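# Pour iron pellets into tube, cap with disc

## Task

Transfer the iron pellets out of the beaker and into the clear tube, then set the beaker upright on the bench again, and finish with the loose disc sitting on top of the pellets with both rods passing through it.

## Robot and tools

Robot: two arms, left_arm and right_arm, each with a parallel two-finger gripper and a wrist camera. Cameras: cam_high (overview), cam_left_wrist, cam_right_wrist, all 672x504 pixels; the wrist ones are fisheye. Occasionally a held part gets a brief tug or a loose item gets nudged by the environment. Nothing may end up on the floor or be left off the table.

Frames. The scene frame has its origin at table-top height, halfway between the two nominal arm bases; +x points out over the table, +y toward left_arm's side, +z up. Arm names do not match image left/right. Reported hand positions (metres) and quaternions (wxyz) are in the scene frame and may be off by a few centimetres, more at long reach. Commanded offsets, however, are expressed along each arm's own Hand target axes. On a gripper, +z is the direction the fingers point and y is the direction they open and close; the reported position is the spot between the pads, roughly 1 cm short of the tips.

Row layout (used by both motion tools): 14 numbers, each within -1 to 1. The first seven belong to left_arm: dx, dy, dz, rx, ry, rz, opening; the next seven are the same for right_arm. Both halves must always be present. dx..rz are an offset, not a pose: they are measured from that arm's Hand target as it stood when the action or move began, along that target's own axes. Scale: 1.0 equals 0.6 m of travel or 180 degrees of turn; rx, ry, rz form a single rotation vector. Opening is absolute, not an offset: +1 is fully open (0.094 m), -1 fully closed. Repeating the same offset in a new call moves the arm further again. Sending six zeros re-commands the current Hand target; a 0 in the opening slot is itself a command (half open), so resend the present opening to keep a gripper unchanged.

execute_actions(actions, cameras): actions is a list of actions; each action is a table of up to 15 rows, one row per 1/30 s control step; if fewer rows are given the last is held to fill 15 steps. Every row in an action counts from the action's starting Hand target, not from the preceding row. An empty list just reports state and images. cameras selects images: omitted, null or ["all"] gives all, [] gives none; an unknown name invalidates the call.

move(target, speed, blend, opening_speed, blocking, cameras): drives each gripper in a straight line toward its offset. target is one 14-number row or a list of up to 15 rows; every row in the list is an offset from the same starting Hand targets. speed is m/s, 0.002 to 0.5 (default 0.25), rotation capped at twice that in rad/s; one value or one per target. blend (m) rounds corners between listed targets; 0 stops at each. opening_speed (0.2 or more, scale units per second) makes finger changes gradual. blocking=false returns after about 0.5 s while motion continues. All paths finish together, last at least 0.5 s and are cut at 10 s. Paths ignore obstacles and the other arm. Faster motion means more lag, more stray and harder impacts; targets placed past a contact press harder. Avoid paths passing near an arm's own base; go around it. New openings on later targets are applied only once everything halts at that target. The result adds a move: line, e.g. done, off_target, moving, held or fault, plus any limits (paced = command clipped, held = steps withheld). Unnamed arms are done (within 10 mm and 2 degrees).

wait(seconds 0 to 10): lets time pass with commands held; an ongoing move keeps running. stop(): brakes a running move; needs braking distance. zoom_image(camera, region [x0,y0,x1,y1] pixels, at most 504x504) enlarges part of that camera's latest image. finished_scene(scene): ends the scene irreversibly; the goal must hold without the robot.

Controller behaviour: each step the command is clipped to within 100 mm and 20 degrees of the measured pose, so one action may fall short. Hand target shows the last commanded pose after clipping. Friction and weight can leave a gripper a centimetre or more off target in free air; a further action (even zeros) or sending the gap as an offset closes it. If an object blocks an arm it keeps pushing; command the target back past the gripper to release. Joint ranges (rad): waist -2.618 to 3.054, shoulder 0 to 3.142, elbow 0 to 3.142 (straight at 2.901), wrist pitch and yaw -1.571 to 1.571, wrist roll -2.094 to 2.094.

Reading results: grip_measured is finger opening on the command scale; empty it may read up to about 1.6 mm wide; on a hard part it reads up to about 3 mm narrower than the part. The gripper reaches full force roughly 0.05 below the first-touch reading (0.11 for small or round items), so close slowly on fragile things and open well above grip_measured to release. Joint velocities 'within noise' means the arm is still. Joint torques include gravity, have fixed offsets and noise; joints 1-3 wrap at ±28 N m. MOTOR HOT appears at 75 °C; at 90 °C the arm folds and idles; at 100 °C it collapses. Holding loads, stretching out or pushing unreachably heats motors.

Avoid: dropping things, releasing moving parts, slamming, hard hits or presses, especially arm against arm (the clearance check does not guard gripper-to-gripper contact), arm faults, and letting anything fall off the table.

Each tool is called after ">>>" as name(argument=value, ...) on one line, values as JSON.

## Session

>>> execute_actions(actions=[])

Scene clock: 0.00 s.
left_arm: end_effector_position=(+0.2618, +0.0057, +0.2665) grip_measured=+1.000 end_effector_quat_wxyz=(+0.255, +0.492, +0.832, +0.029) | right_arm: end_effector_position=(+0.2414, -0.1332, +0.1888) grip_measured=+1.000 end_effector_quat_wxyz=(-0.390, +0.695, -0.565, -0.212)
Joint positions: left_arm=[-1.04 1.58 1.737 -1.297 -0.299 0.078 0.094] | right_arm=[0.184 1.27 0.849 -0.695 -0.831 -1.376 0.094]
Joint velocities: within noise
Joint torques (N m): no reading
Heat: left arm: 26 °C; right arm: 33 °C.
Hand target: left_arm +0.2629, +0.0052, +0.2767; +0.270, +0.485, +0.831, +0.022 | right_arm +0.2418, -0.1303, +0.1993; -0.403, +0.694, -0.557, -0.215
Tool commands: left_gripper/opening=+1.0 right_gripper/opening=+1.0

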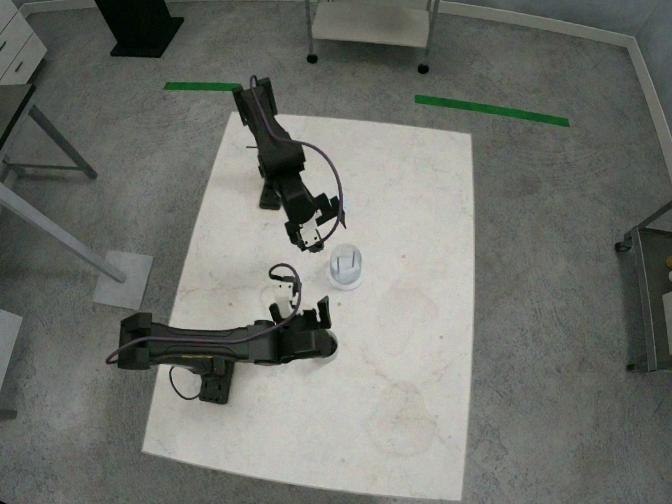

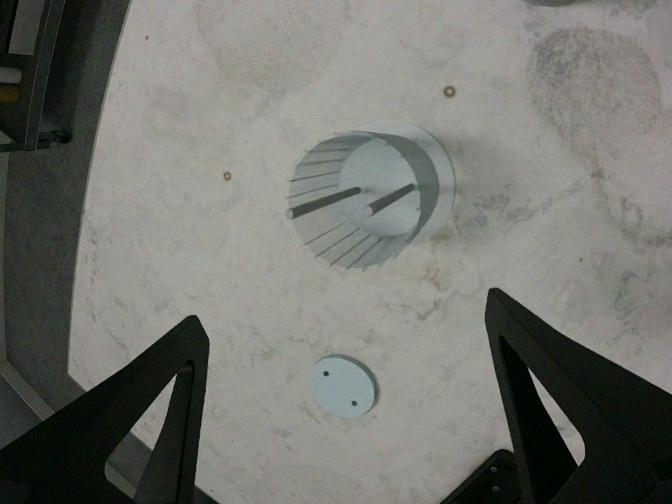

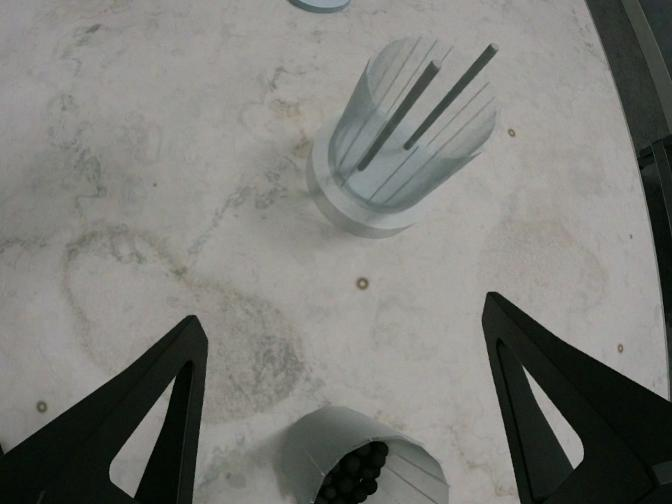

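>>> zoom_image(camera="cam_high", region=[190, 160, 410, 420])

>>> zoom_image(camera="cam_left_wrist", region=[250, 100, 500, 440])

>>> zoom_image(camera="cam_right_wrist", region=[250, 0, 550, 504])

Scaled by 1.938.

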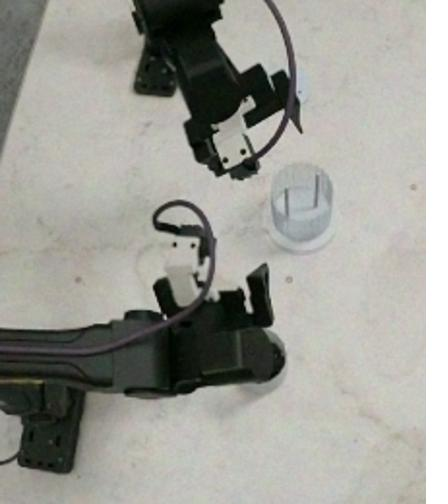

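Scaled by 1.482 from the camera's 672x504 image, which has a finer 960x720 frame.

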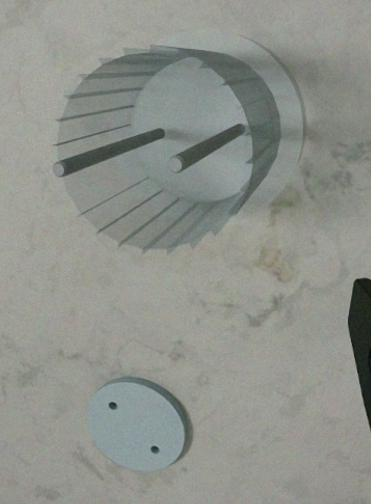

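Scaled by 1.000.

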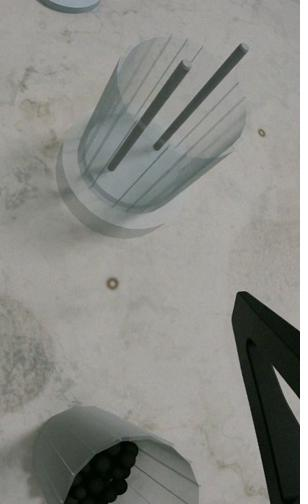

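>>> move(target=[0.3484, 0.112, 0.0139, 0.0426, 0.1734, -0.2286, 1.0, 0.0678, -0.0157, -0.1377, 0.2862, 0.0519, 0.3179, 1.0], speed=0.45)

Scene clock: 19.73 s.
left_arm: end_effector_position=(+0.2453, +0.2081, +0.1940) grip_measured=+1.000 end_effector_quat_wxyz=(-0.005, +0.153, +0.988, +0.004) | right_arm: end_effector_position=(+0.2500, -0.2196, +0.2099) grip_measured=+1.000 end_effector_quat_wxyz=(+0.457, -0.140, +0.876, +0.069)
Joint positions: left_arm=[-0.368 1.41 1.402 -1.574 -0.006 -0.077 0.094] | right_arm=[0.42 0.687 0.574 -0.501 0.102 0.064 0.094]
Joint velocities: within noise
Joint torques (N m): left_arm=[0.39 -7.38 5.11 0.26 0.08 0.09] | right_arm=[0.57 0.03 7.84 1.27 0.11 0.17]
Heat: left arm: 28 °C; right arm: 33 °C.
Hand target: left_arm +0.2401, +0.2100, +0.2003; +0.001, +0.159, +0.987, +0.000 | right_arm +0.2499, -0.2202, +0.2202; +0.462, -0.132, +0.874, +0.069
Off the commanded pose: left_arm 0.008 m, 1 deg | right_arm 0.010 m, 1 deg.
joint sent to its limit (left arm) — joint 4 (wrist pitch), lower limit. The joint targets still meet the commanded pose.
move: done

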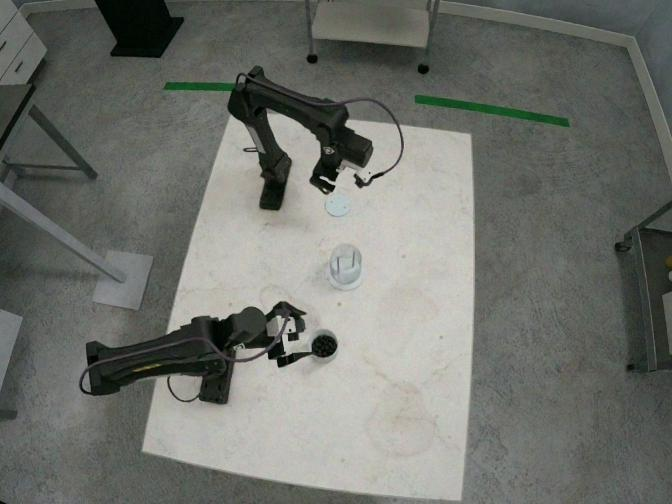

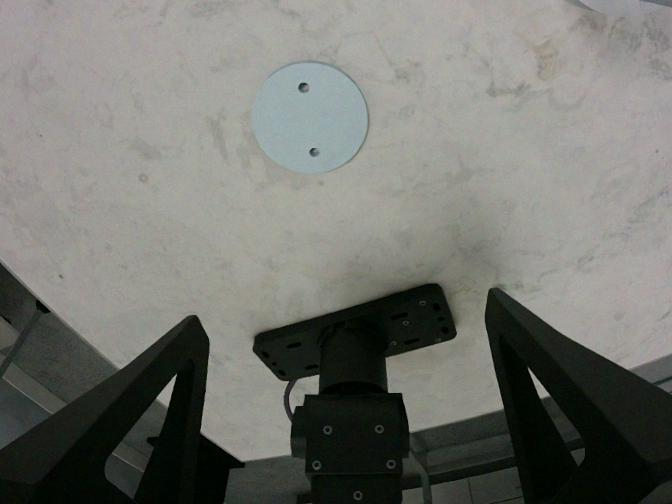

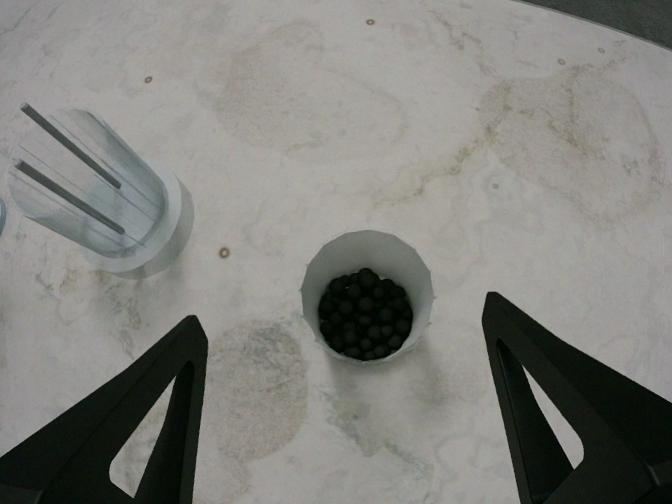

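>>> move(target=[0.0105, 0.0316, 0.1233, 0, 0, 0.191, 1.0, 0.0538, -0.0332, 0.0985, 0, -0.0637, 0, 1.0], speed=0.35)

Scene clock: 27.73 s.
left_arm: end_effector_position=(+0.2364, +0.2321, +0.1217) grip_measured=+1.000 end_effector_quat_wxyz=(-0.024, +0.439, +0.898, +0.002) | right_arm: end_effector_position=(+0.2822, -0.2305, +0.1542) grip_measured=+1.000 end_effector_quat_wxyz=(+0.530, -0.119, +0.835, +0.083)
Joint positions: left_arm=[-0.281 1.356 1.069 -1.33 -0.012 0.612 0.094] | right_arm=[0.275 0.772 0.218 0.115 -0.009 0.009 0.094]
Joint velocities: within noise
Joint torques (N m): left_arm=[0.73 -6.8 5.08 0.52 0.13 0.13] | right_arm=[-0.61 -0.46 4.64 1.97 -0.09 -0.13]
Heat: left arm: 28 °C; right arm: 33 °C.
Hand target: left_arm +0.2402, +0.2300, +0.1263; +0.000, +0.444, +0.896, +0.000 | right_arm +0.2850, -0.2302, +0.1602; +0.547, -0.125, +0.824, +0.082
Off the commanded pose: left_arm 0.006 m, 3 deg | right_arm 0.007 m, 2 deg.
move: off_target (left_arm)

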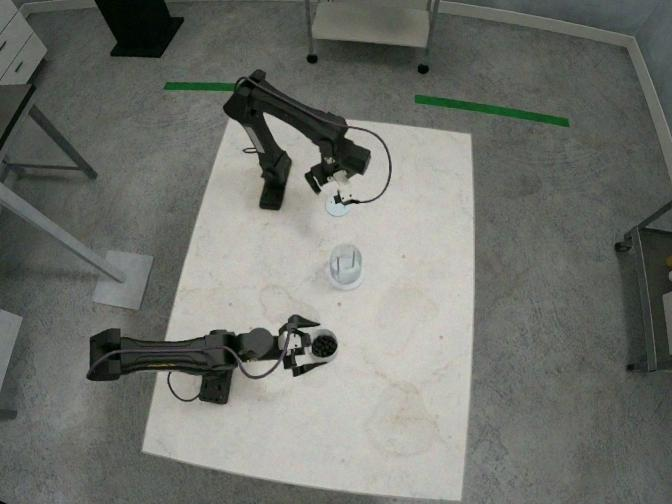

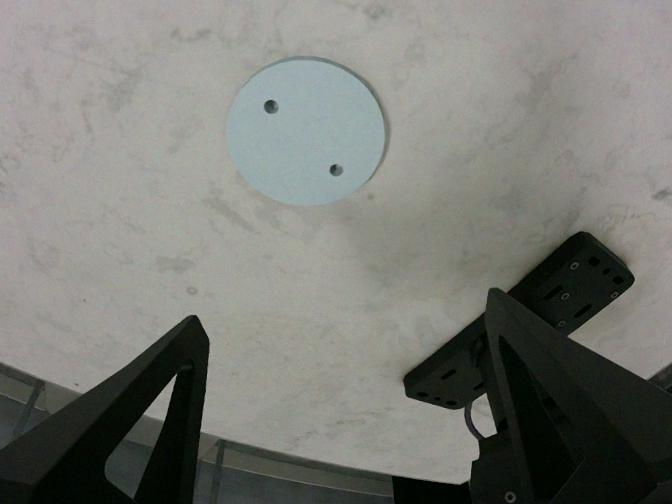

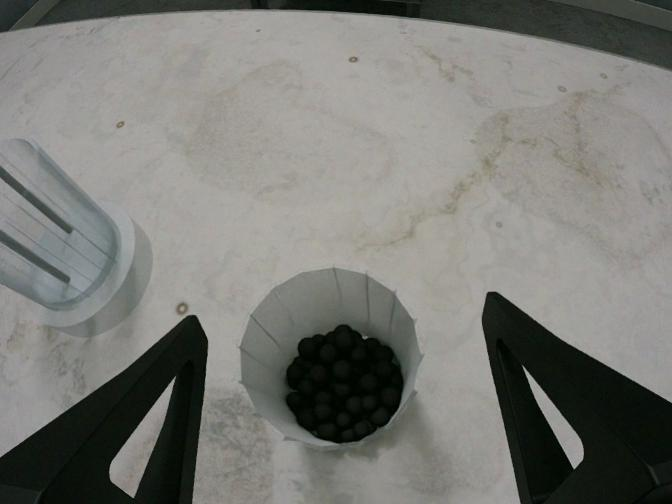

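>>> move(target=[-0.018, 0.0253, 0.1028, 0, -0.0127, 0, 1.0, 0.152, 0.006, 0.0645, 0, 0, 0, 1.0], speed=0.16)

Scene clock: 40.83 s.
left_arm: end_effector_position=(+0.2549, +0.2337, +0.0664) grip_measured=+1.000 end_effector_quat_wxyz=(+0.010, +0.438, +0.899, -0.002) | right_arm: end_effector_position=(+0.2810, -0.2292, +0.0535) grip_measured=+1.000 end_effector_quat_wxyz=(+0.492, -0.125, +0.858, +0.078)
Joint positions: left_arm=[-0.233 1.396 0.879 -1.034 0.008 0.658 0.094] | right_arm=[0.281 1.477 0.01 0.941 -0.007 0.009 0.094]
Joint velocities: within noise
Joint torques (N m): left_arm=[0.65 -3.55 5.2 0.63 0.2 0.11] | right_arm=[0.62 -2.39 2.3 1.98 0.1 0]
Heat: left arm: 28 °C; right arm: 33 °C.
Hand target: left_arm +0.2588, +0.2306, +0.0646; +0.018, +0.443, +0.896, -0.009 | right_arm +0.2841, -0.2267, +0.0611; +0.547, -0.125, +0.824, +0.082
Off the commanded pose: left_arm 0.005 m, 1 deg | right_arm 0.009 m, 7 deg.
joint sent to its limit (right arm) — joint 3 (elbow), lower limit, where the elbow is as bent as it goes. The joint targets are off in position and orientation.
move: off_target (right_arm)

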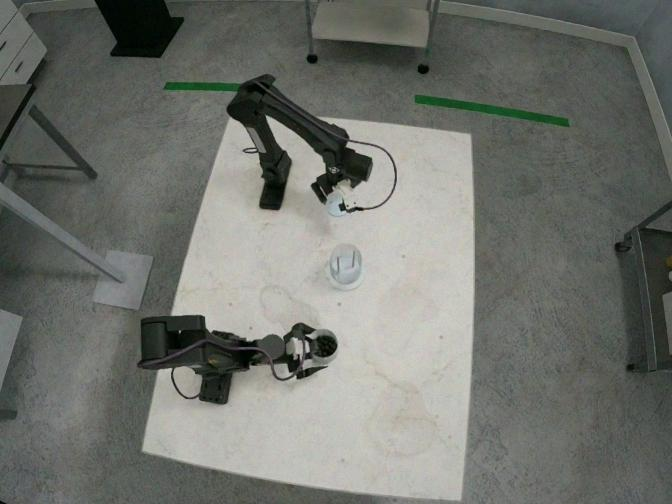

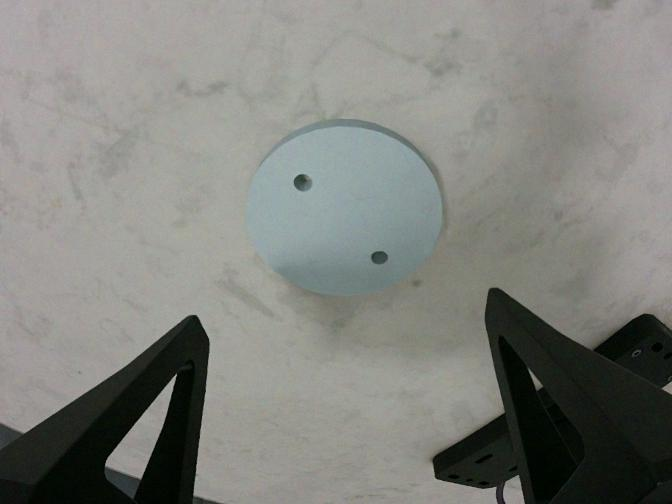

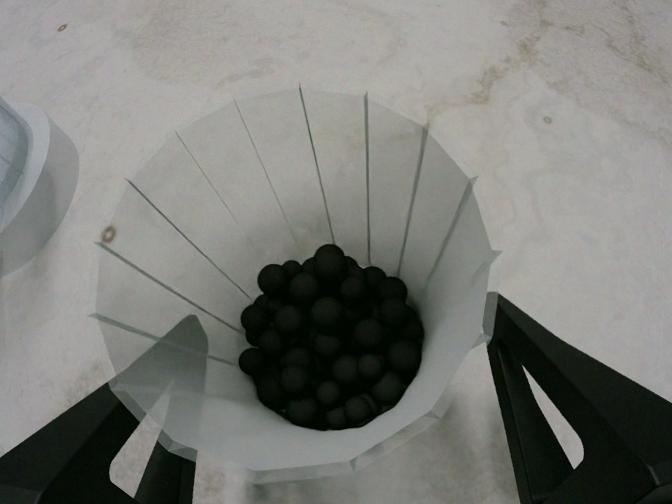

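>>> zoom_image(camera="cam_right_wrist", region=[60, 60, 560, 504])

>>> zoom_image(camera="cam_high", region=[260, 170, 400, 400])

Scaled by 1.008 from the camera's 672x504 image, which has a finer 960x720 frame.

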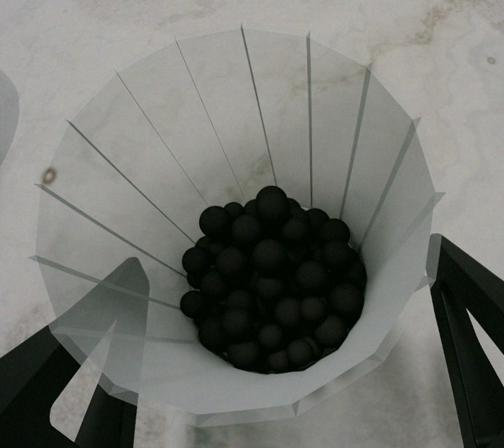

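Scaled by 2.191.

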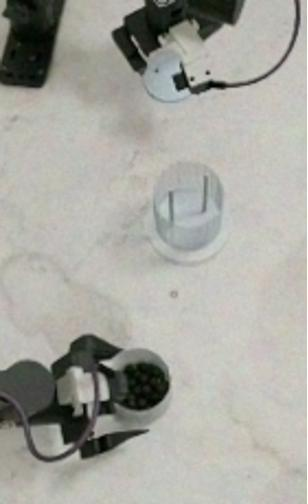

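>>> move(target=[[-0.0052, -0.0033, 0.0692, 0, 0, 0, 1.0, 0, 0.0133, 0, 0, 0, 0, 1.0], [-0.0052, -0.0033, 0.0692, 0, 0, 0, 1.0, 0, 0.0133, 0, 0, 0, 0, 0.5]], speed=0.12, opening_speed=0.6)

Scene clock: 51.43 s.
left_arm: end_effector_position=(+0.2575, +0.2313, +0.0255) grip_measured=+1.000 end_effector_quat_wxyz=(+0.012, +0.442, +0.897, -0.002) | right_arm: end_effector_position=(+0.2791, -0.2227, +0.0535) grip_measured=+0.638 end_effector_quat_wxyz=(+0.495, -0.131, +0.856, +0.068)
Joint positions: left_arm=[-0.241 1.47 0.767 -0.846 0.008 0.658 0.094] | right_arm=[0.344 1.485 0.01 0.95 0.059 0.018 0.077]
Joint velocities: within noise
Joint torques (N m): left_arm=[-0.76 -3.95 4.96 0.63 0.13 -0.11] | right_arm=[0.73 -2.41 2.24 1.95 0.05 0.16]
Heat: left arm: 28 °C; right arm: 33 °C.
Hand target: left_arm +0.2602, +0.2256, +0.0233; +0.018, +0.443, +0.896, -0.009 | right_arm +0.2818, -0.2191, +0.0611; +0.547, -0.125, +0.824, +0.082
Off the commanded pose: left_arm 0.007 m, 1 deg | right_arm 0.009 m, 7 deg.
joint sent to its limit (right arm) — joint 3 (elbow), lower limit, where the elbow is as bent as it goes. The joint targets are off in position and orientation.
move: off_target (right_arm); target 2's new opening was sent with right_arm's hand 0.008 m and 7 deg from that target

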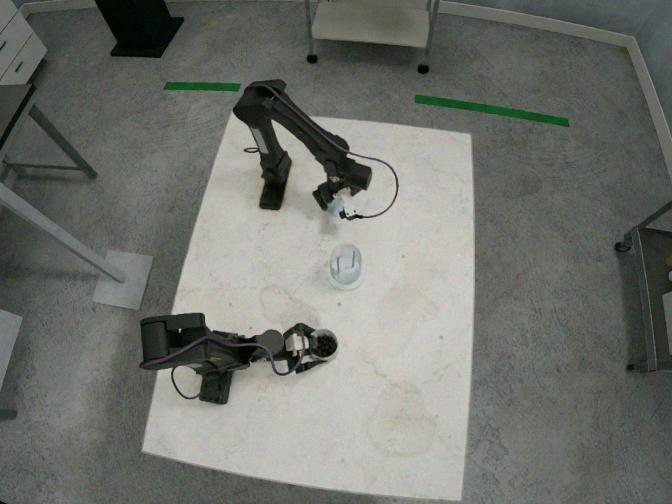

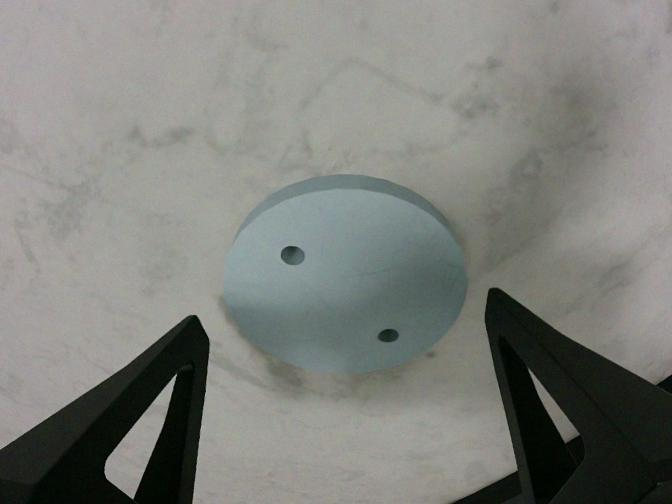

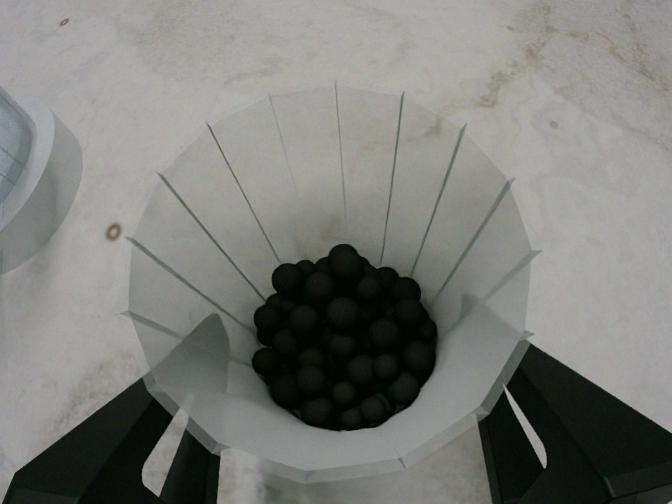

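>>> move(target=[[0, 0, 0.0192, 0, 0, 0, 1.0, -0.1542, 0.0105, -0.0585, 0, 0.0414, 0, 0.5], [0, 0, 0.0192, 0, 0, 0, 0.5, -0.2353, 0.1667, 0.1425, 0.0055, 0.0113, -0.2125, 0.5]], speed=[0.12, 0.25], blend=[0.03, 0], opening_speed=0.6)

Scene clock: 66.50 s.
left_arm: end_effector_position=(+0.2584, +0.2307, +0.0145) grip_measured=+0.645 end_effector_quat_wxyz=(+0.013, +0.443, +0.897, -0.001) | right_arm: end_effector_position=(+0.3560, -0.0976, +0.1193) grip_measured=+0.637 end_effector_quat_wxyz=(+0.468, -0.415, +0.773, -0.108)
Joint positions: left_arm=[-0.243 1.496 0.741 -0.792 0.008 0.658 0.077] | right_arm=[0.687 1.595 0.662 0.319 0.363 -0.474 0.077]
Joint velocities: within noise
Joint torques (N m): left_arm=[-1.05 -4.01 4.85 0.67 0.14 -0.11] | right_arm=[0.2 -6.16 7.97 2.39 0.34 -0.1]
Heat: left arm: 27 °C; right arm: 33 °C.
Hand target: left_arm +0.2605, +0.2252, +0.0118; +0.018, +0.443, +0.896, -0.009 | right_arm +0.3799, -0.0840, +0.1579; +0.530, -0.384, +0.748, -0.110
Off the commanded pose: left_arm 0.006 m, 1 deg | right_arm 0.047 m, 8 deg.
move: off_target (right_arm)

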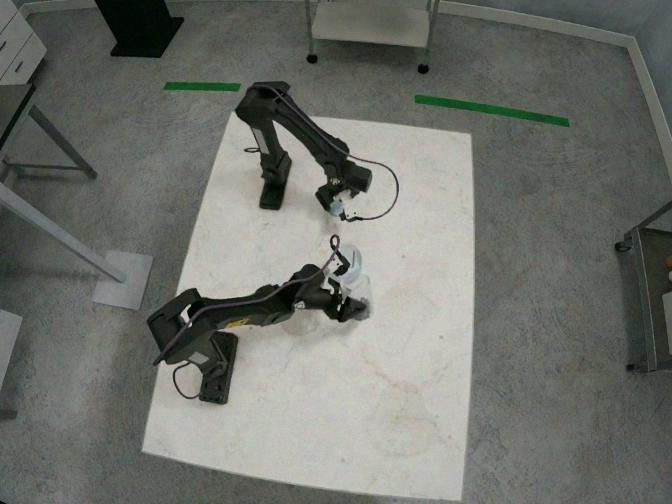

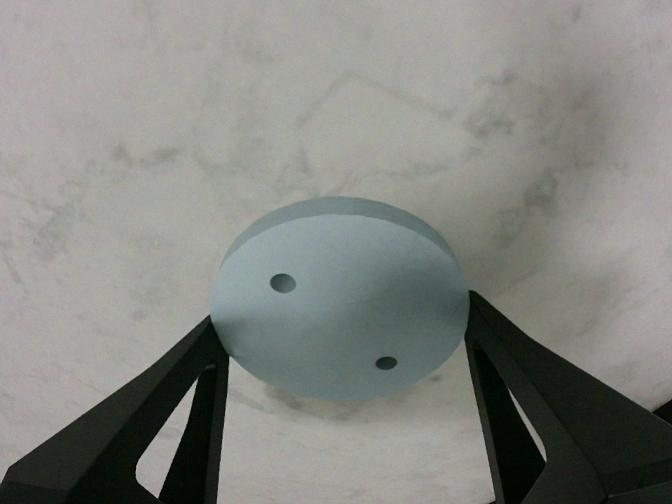

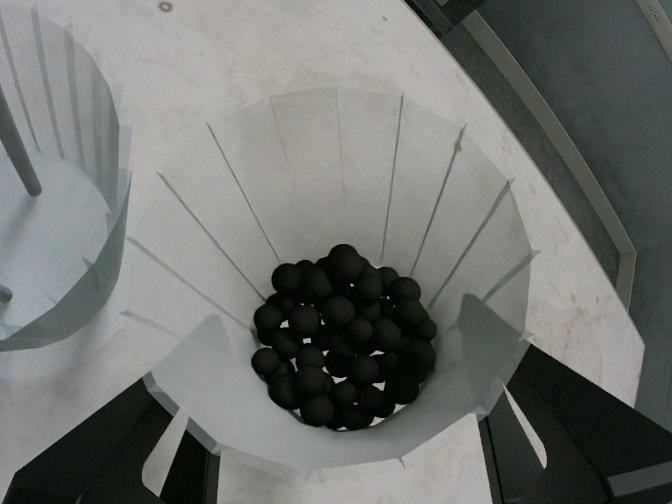

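>>> zoom_image(camera="cam_high", region=[290, 220, 400, 340])

>>> zoom_image(camera="cam_right_wrist", region=[0, 0, 400, 504])

Scaled by 4.200.

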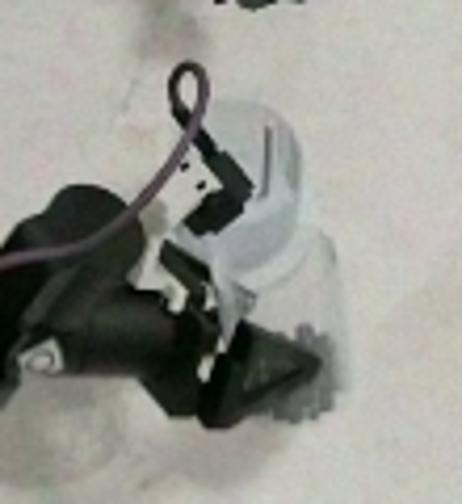

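Scaled by 1.000.

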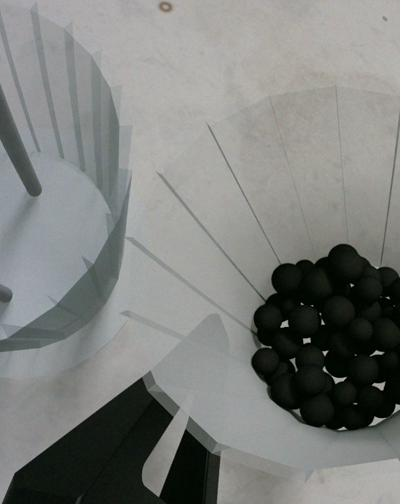

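>>> move(target=[[-0.0053, 0, -0.1331, 0, 0, 0, 0.5, -0.047, -0.0278, -0.0222, 0.028, -0.035, 0.012, 0.5], [-0.14, -0.0137, -0.3412, 0, 0, -0.2444, 0.5, -0.0767, 0.0082, -0.0042, 0.0704, -0.0353, -0.0595, 0.5]], speed=[0.2, 0.3], blend=[0.02, 0])

Scene clock: 74.70 s.
left_arm: end_effector_position=(+0.2979, +0.1618, +0.2160) grip_measured=+0.644 end_effector_quat_wxyz=(+0.028, +0.082, +0.996, -0.019) | right_arm: end_effector_position=(+0.3700, -0.0710, +0.1502) grip_measured=+0.637 end_effector_quat_wxyz=(+0.536, -0.437, +0.683, -0.236)
Joint positions: left_arm=[-0.436 1.611 1.678 -1.573 0.015 -0.289 0.077] | right_arm=[0.807 1.718 0.678 0.642 0.625 -0.743 0.077]
Joint velocities: within noise
Joint torques (N m): left_arm=[-0.64 -5.24 7.51 0.43 0.09 -0.11] | right_arm=[1.13 -6.74 8.03 2.5 0.17 -0.03]
Heat: left arm: 27 °C; right arm: 33 °C.
Hand target: left_arm +0.2997, +0.1600, +0.2197; +0.014, +0.076, +0.997, -0.015 | right_arm +0.3820, -0.0495, +0.1887; +0.597, -0.397, +0.662, -0.220
Off the commanded pose: left_arm 0.005 m, 2 deg | right_arm 0.046 m, 9 deg.
joint sent to its limit (left arm) — joint 4 (wrist pitch), lower limit. The joint targets are off in position, not in orientation.
move: off_target (right_arm)

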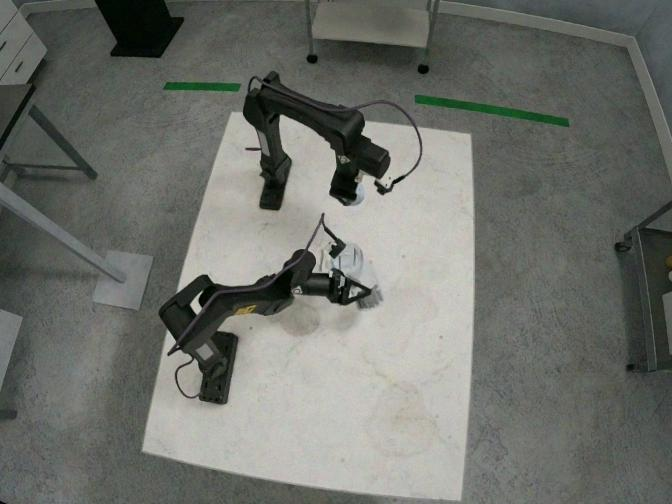

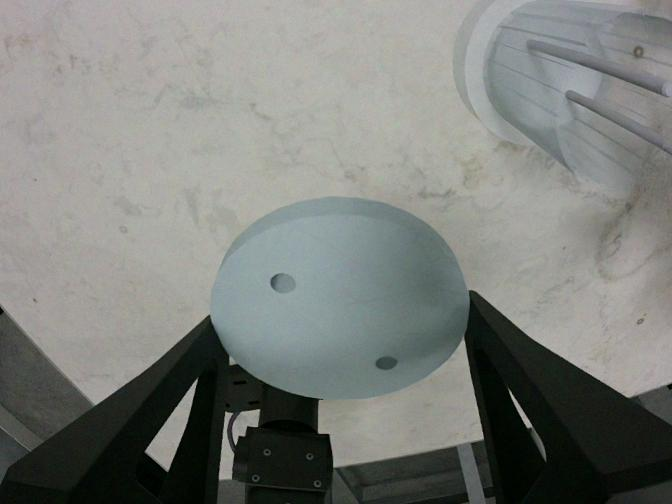

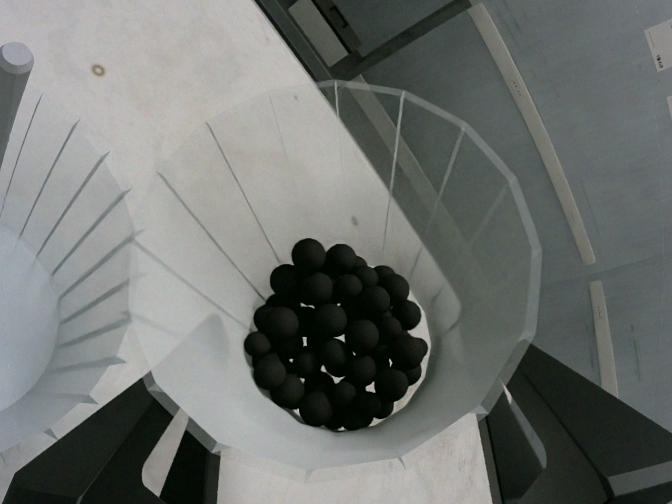

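>>> move(target=[[0, 0, 0, 0, 0, 0, 0.5, -0.028, 0.005, -0.0248, 0.0408, -0.0104, -0.0896, 0.5], [0, 0, 0, 0, 0, 0, 0.5, -0.0508, -0.0048, -0.034, 0.0753, -0.0191, -0.1651, 0.5]], speed=0.2, blend=[0.02, 0])

Scene clock: 80.83 s.
left_arm: end_effector_position=(+0.2979, +0.1618, +0.2160) grip_measured=+0.644 end_effector_quat_wxyz=(+0.028, +0.082, +0.996, -0.019) | right_arm: end_effector_position=(+0.3628, -0.0418, +0.1883) grip_measured=+0.637 end_effector_quat_wxyz=(+0.535, -0.523, +0.496, -0.440)
Joint positions: left_arm=[-0.436 1.611 1.678 -1.573 0.015 -0.289 0.077] | right_arm=[0.919 1.871 0.678 1.134 0.807 -1.458 0.077]
Joint velocities: within noise
Joint torques (N m): left_arm=[-0.57 -5.3 7.62 0.4 0.05 -0.05] | right_arm=[0.54 -7.6 5.03 2.4 -0.1 -0.02]
Heat: left arm: 27 °C; right arm: 34 °C.
Hand target: left_arm +0.2997, +0.1600, +0.2197; +0.014, +0.076, +0.997, -0.015 | right_arm +0.3623, -0.0309, +0.2135; +0.582, -0.487, +0.490, -0.429
Off the commanded pose: left_arm 0.005 m, 2 deg | right_arm 0.027 m, 7 deg.
joint sent to its limit (left arm) — joint 4 (wrist pitch), lower limit. The joint targets are off in position, not in orientation.
move: off_target (right_arm)

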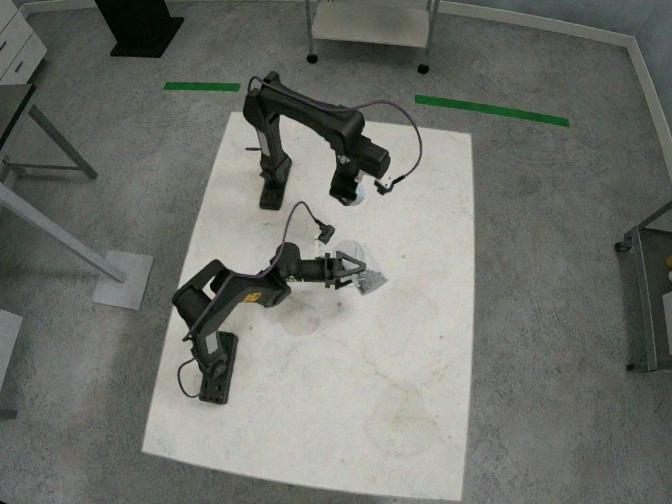

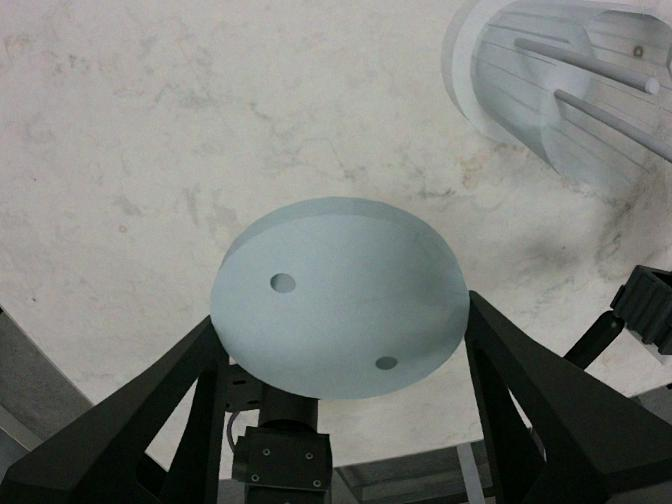

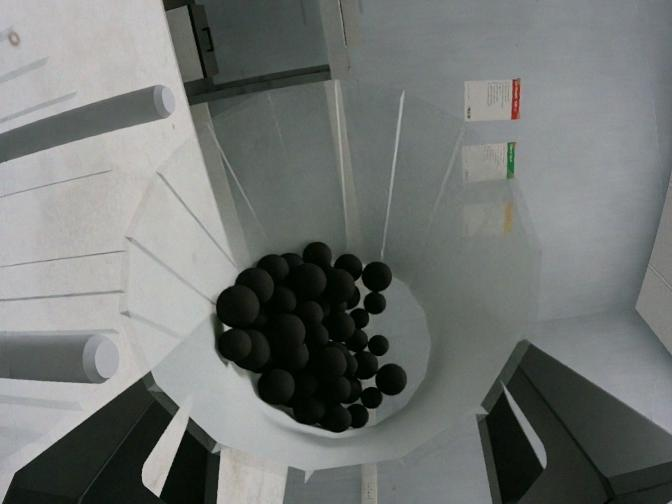

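>>> move(target=[[0, 0, 0, 0, 0, 0, 0.5, -0.0292, -0.0087, -0.0045, 0.0403, -0.0103, -0.0885, 0.5], [0, 0, 0, 0, 0, 0, 0.5, -0.043, -0.0067, -0.0162, 0.0747, -0.0191, -0.1639, 0.5]], speed=0.16, blend=[0.02, 0])

Scene clock: 86.07 s.
left_arm: end_effector_position=(+0.2979, +0.1618, +0.2160) grip_measured=+0.644 end_effector_quat_wxyz=(+0.028, +0.081, +0.996, -0.019) | right_arm: end_effector_position=(+0.3516, -0.0151, +0.2007) grip_measured=+0.637 end_effector_quat_wxyz=(-0.481, +0.590, -0.303, +0.573)
Joint positions: left_arm=[-0.436 1.611 1.678 -1.573 0.015 -0.29 0.077] | right_arm=[0.954 2.011 0.678 1.494 0.737 -2.079 0.077]
Joint velocities: within noise
Joint torques (N m): left_arm=[-0.51 -5.19 7.64 0.4 0.07 -0.08] | right_arm=[0.53 -8.79 4.49 1.97 -0.2 0]
Heat: left arm: 27 °C; right arm: 34 °C.
Hand target: left_arm +0.2997, +0.1600, +0.2197; +0.014, +0.076, +0.997, -0.015 | right_arm +0.3486, -0.0078, +0.2210; -0.521, +0.537, -0.279, +0.602
Off the commanded pose: left_arm 0.005 m, 2 deg | right_arm 0.022 m, 9 deg.
joint sent to its limit (left arm) — joint 4 (wrist pitch), lower limit. The joint targets are off in position, not in orientation.
joint sent to its limit (right arm) — joint 4 (wrist pitch), upper limit; joint 6 (wrist roll), lower limit. The joint targets are off in position and orientation.
move: off_target (right_arm)

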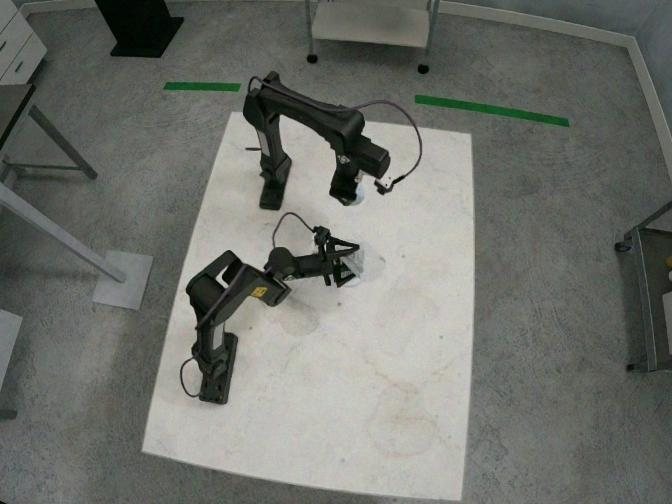

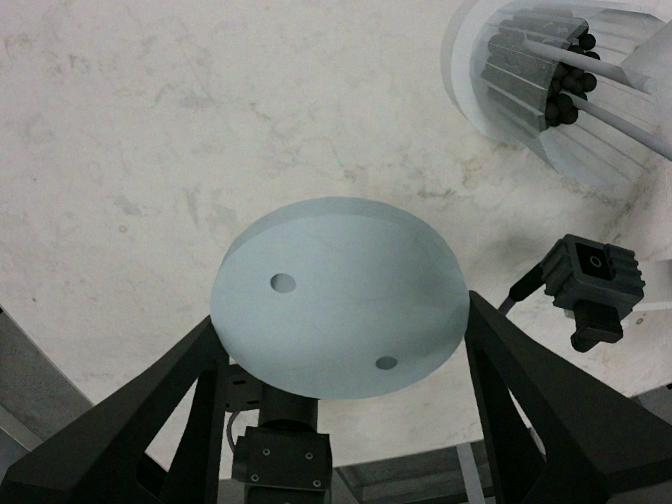

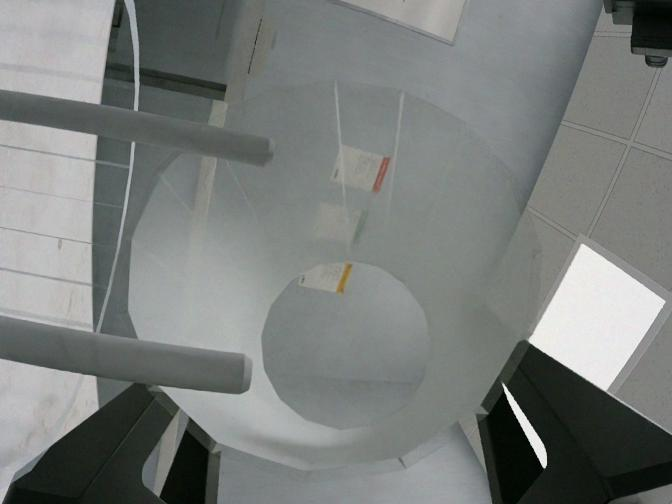

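>>> move(target=[[0, 0, 0, 0, 0, 0, 0.5, 0.0955, 0.0133, 0.0418, -0.0627, 0.035, 0.1456, 0.5], [0.0212, -0.2587, 0.0312, -0.0108, 0.0127, 0, 0.5, 0.2398, 0.2105, -0.1318, -0.2509, 0.1402, 0.5824, 0.5], [0.0212, -0.2587, 0.0312, -0.0108, 0.0127, 0, 0.5, 0.2025, 0.3047, -0.16, -0.2509, 0.1402, 0.5824, 0.5]], speed=[0.25, 0.4, 0.15], blend=[0.03, 0.02, 0])

Scene clock: 100.50 s.
left_arm: end_effector_position=(+0.2600, +0.0101, +0.2022) grip_measured=+0.644 end_effector_quat_wxyz=(+0.014, +0.083, +0.996, -0.026) | right_arm: end_effector_position=(+0.3268, -0.1961, +0.0658) grip_measured=+0.636 end_effector_quat_wxyz=(+0.484, -0.139, +0.861, +0.070)
Joint positions: left_arm=[-0.882 1.879 1.941 -1.576 0.015 -0.734 0.077] | right_arm=[0.373 1.559 0.247 0.76 0.07 0.026 0.077]
Joint velocities: within noise
Joint torques (N m): left_arm=[-0.31 -7.64 7.88 0.44 -0.09 -0.12] | right_arm=[-0.8 -3.9 2.88 2.05 -0.07 0.15]
Heat: left arm: 28 °C; right arm: 34 °C.
Hand target: left_arm +0.2641, +0.0079, +0.2049; -0.005, +0.076, +0.997, +0.004 | right_arm +0.3329, -0.1969, +0.0747; +0.504, -0.128, +0.851, +0.076
Off the commanded pose: left_arm 0.005 m, 4 deg | right_arm 0.011 m, 3 deg.
joint sent to its limit (left arm) — joint 4 (wrist pitch), lower limit. The joint targets are off in position and orientation.
move: off_target (left_arm, right_arm)

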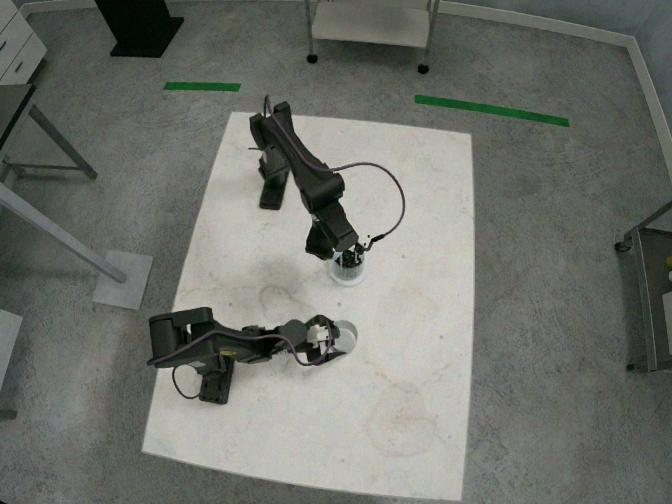

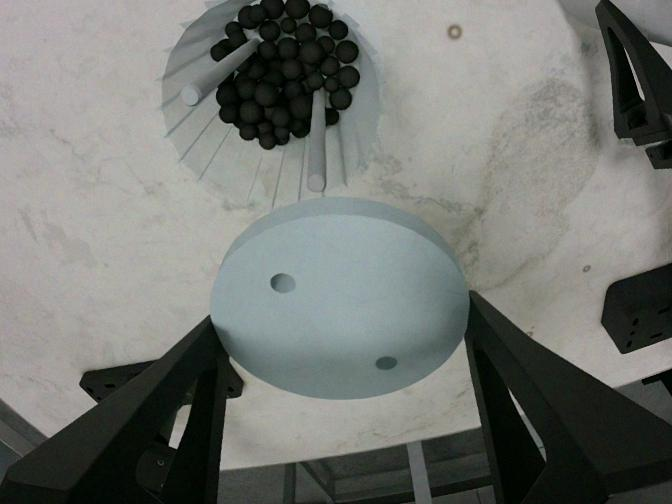

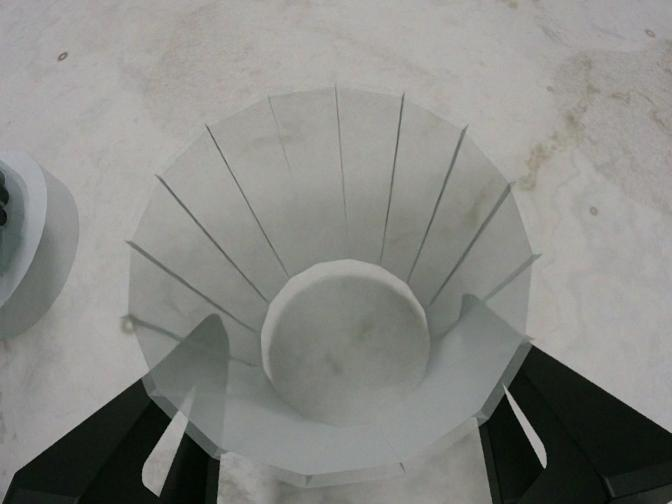

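>>> move(target=[[-0.0805, 0.0408, 0.0127, -0.0127, 0.0127, -0.0517, 0.5, 0.0215, 0, 0.0117, 0, -0.0064, 0, 0.5], [-0.0805, 0.0408, 0.0127, -0.0127, 0.0127, -0.0517, 0.5, 0.0215, 0, 0.0117, 0, -0.0064, 0, 1.0]], speed=0.12, opening_speed=0.6)

Scene clock: 110.13 s.
left_arm: end_effector_position=(+0.3104, +0.0258, +0.1955) grip_measured=+0.644 end_effector_quat_wxyz=(+0.018, +0.002, +1.000, -0.025) | right_arm: end_effector_position=(+0.3293, -0.1951, +0.0549) grip_measured=+0.998 end_effector_quat_wxyz=(+0.500, -0.137, +0.852, +0.074)
Joint positions: left_arm=[-0.753 1.965 2.031 -1.576 0.011 -0.766 0.077] | right_arm=[0.373 1.697 0.218 0.965 0.07 0.026 0.094]
Joint velocities: within noise
Joint torques (N m): left_arm=[0.24 -8.13 7.87 0.39 -0.11 -0.08] | right_arm=[-0.72 -4.15 2.22 1.96 -0.02 0.14]
Heat: left arm: 28 °C; right arm: 33 °C.
Hand target: left_arm +0.3155, +0.0249, +0.1969; -0.023, -0.006, +0.999, +0.025 | right_arm +0.3329, -0.1969, +0.0600; +0.513, -0.128, +0.845, +0.078
Off the commanded pose: left_arm 0.005 m, 8 deg | right_arm 0.007 m, 2 deg.
joint sent to its limit (left arm) — joint 4 (wrist pitch), lower limit. The joint targets are off in position and orientation.
move: off_target (left_arm)

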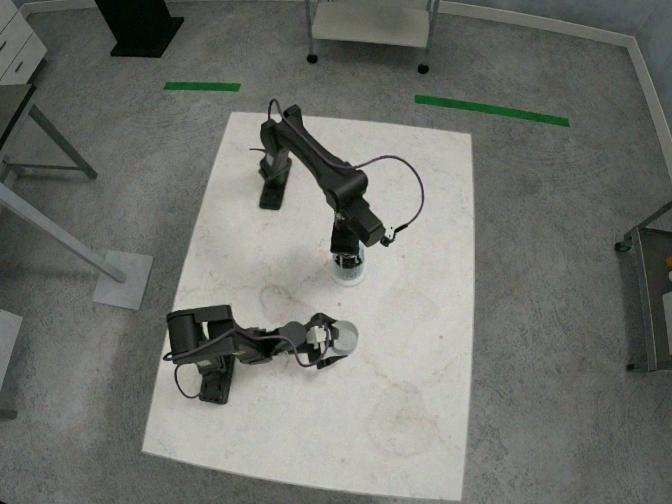

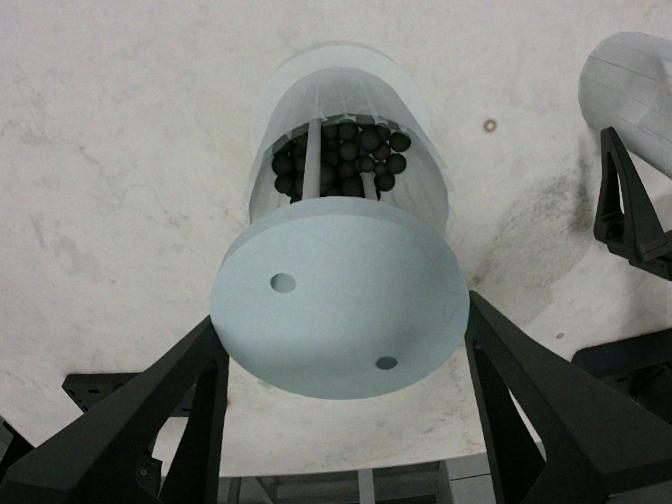

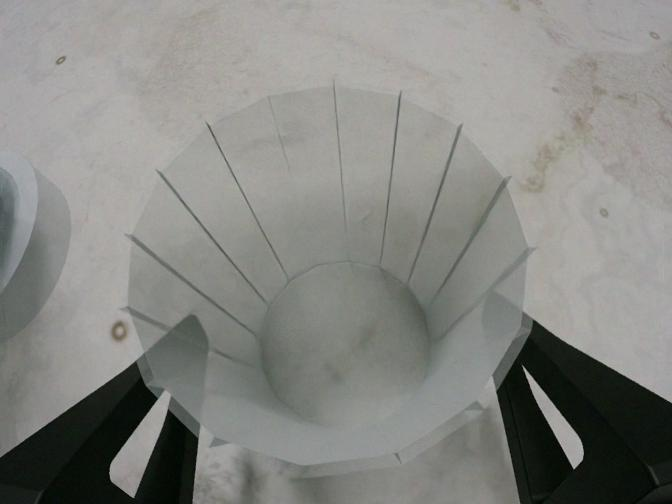

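>>> zoom_image(camera="cam_left_wrist", region=[200, 30, 500, 420])

>>> move(target=[[0, 0, 0, 0, 0, 0, 0.5, -0.19, 0, -0.1039, 0, 0, 0, 1.0], [0, 0, 0, 0, 0, 0, 0.5, -0.1343, 0.1079, -0.1773, -0.1668, -0.2079, -0.067, 1.0]], speed=[0.2, 0.4], blend=[0.03, 0], blocking=false, cameras=[])

Scaled by 1.292 from the camera's 672x504 image, which has a finer 960x720 frame.

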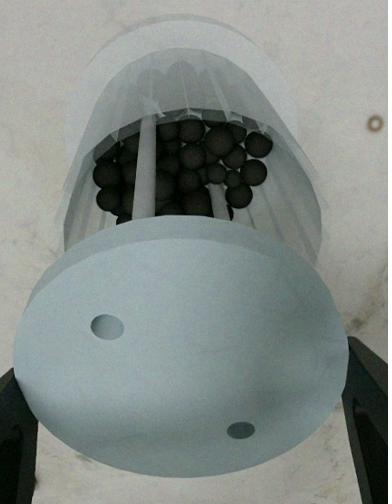

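Scene clock: 115.63 s.
left_arm: end_effector_position=(+0.3104, +0.0258, +0.1955) grip_measured=+0.644 end_effector_quat_wxyz=(+0.018, +0.002, +1.000, -0.025) | right_arm: end_effector_position=(+0.3321, -0.1940, +0.1486) grip_measured=+0.998 end_effector_quat_wxyz=(+0.562, -0.128, +0.812, +0.088)
Joint positions: left_arm=[-0.753 1.965 2.031 -1.576 0.011 -0.766 0.077] | right_arm=[0.373 1.233 0.275 0.597 0.07 0.026 0.094]
Joint velocities: left_arm=[within noise] | right_arm=[-0.002 -0.979 0.437 -1.253 -0.051 -0.066 -0.001]
Joint torques (N m): left_arm=[0.24 -8.23 7.87 0.41 -0.1 -0.1] | right_arm=[-0.62 -4.22 7.1 1.45 -0.01 0.11]
Heat: left arm: 28 °C; right arm: 33 °C.
Hand target: left_arm +0.3154, +0.0250, +0.1968; -0.009, -0.005, +1.000, +0.012 | right_arm +0.3311, -0.1975, +0.1514; +0.513, -0.128, +0.846, +0.078
Tool commands: left_gripper/opening=+0.5 right_gripper/opening=+1.0
Off the commanded pose: left_arm 0.005 m, 8 deg | right_arm 0.090 m, 44 deg.
joint sent to its limit (left arm) — joint 4 (wrist pitch), lower limit.
move: running; path passed 0 of 2 targets
No camera images: "cameras" was empty.


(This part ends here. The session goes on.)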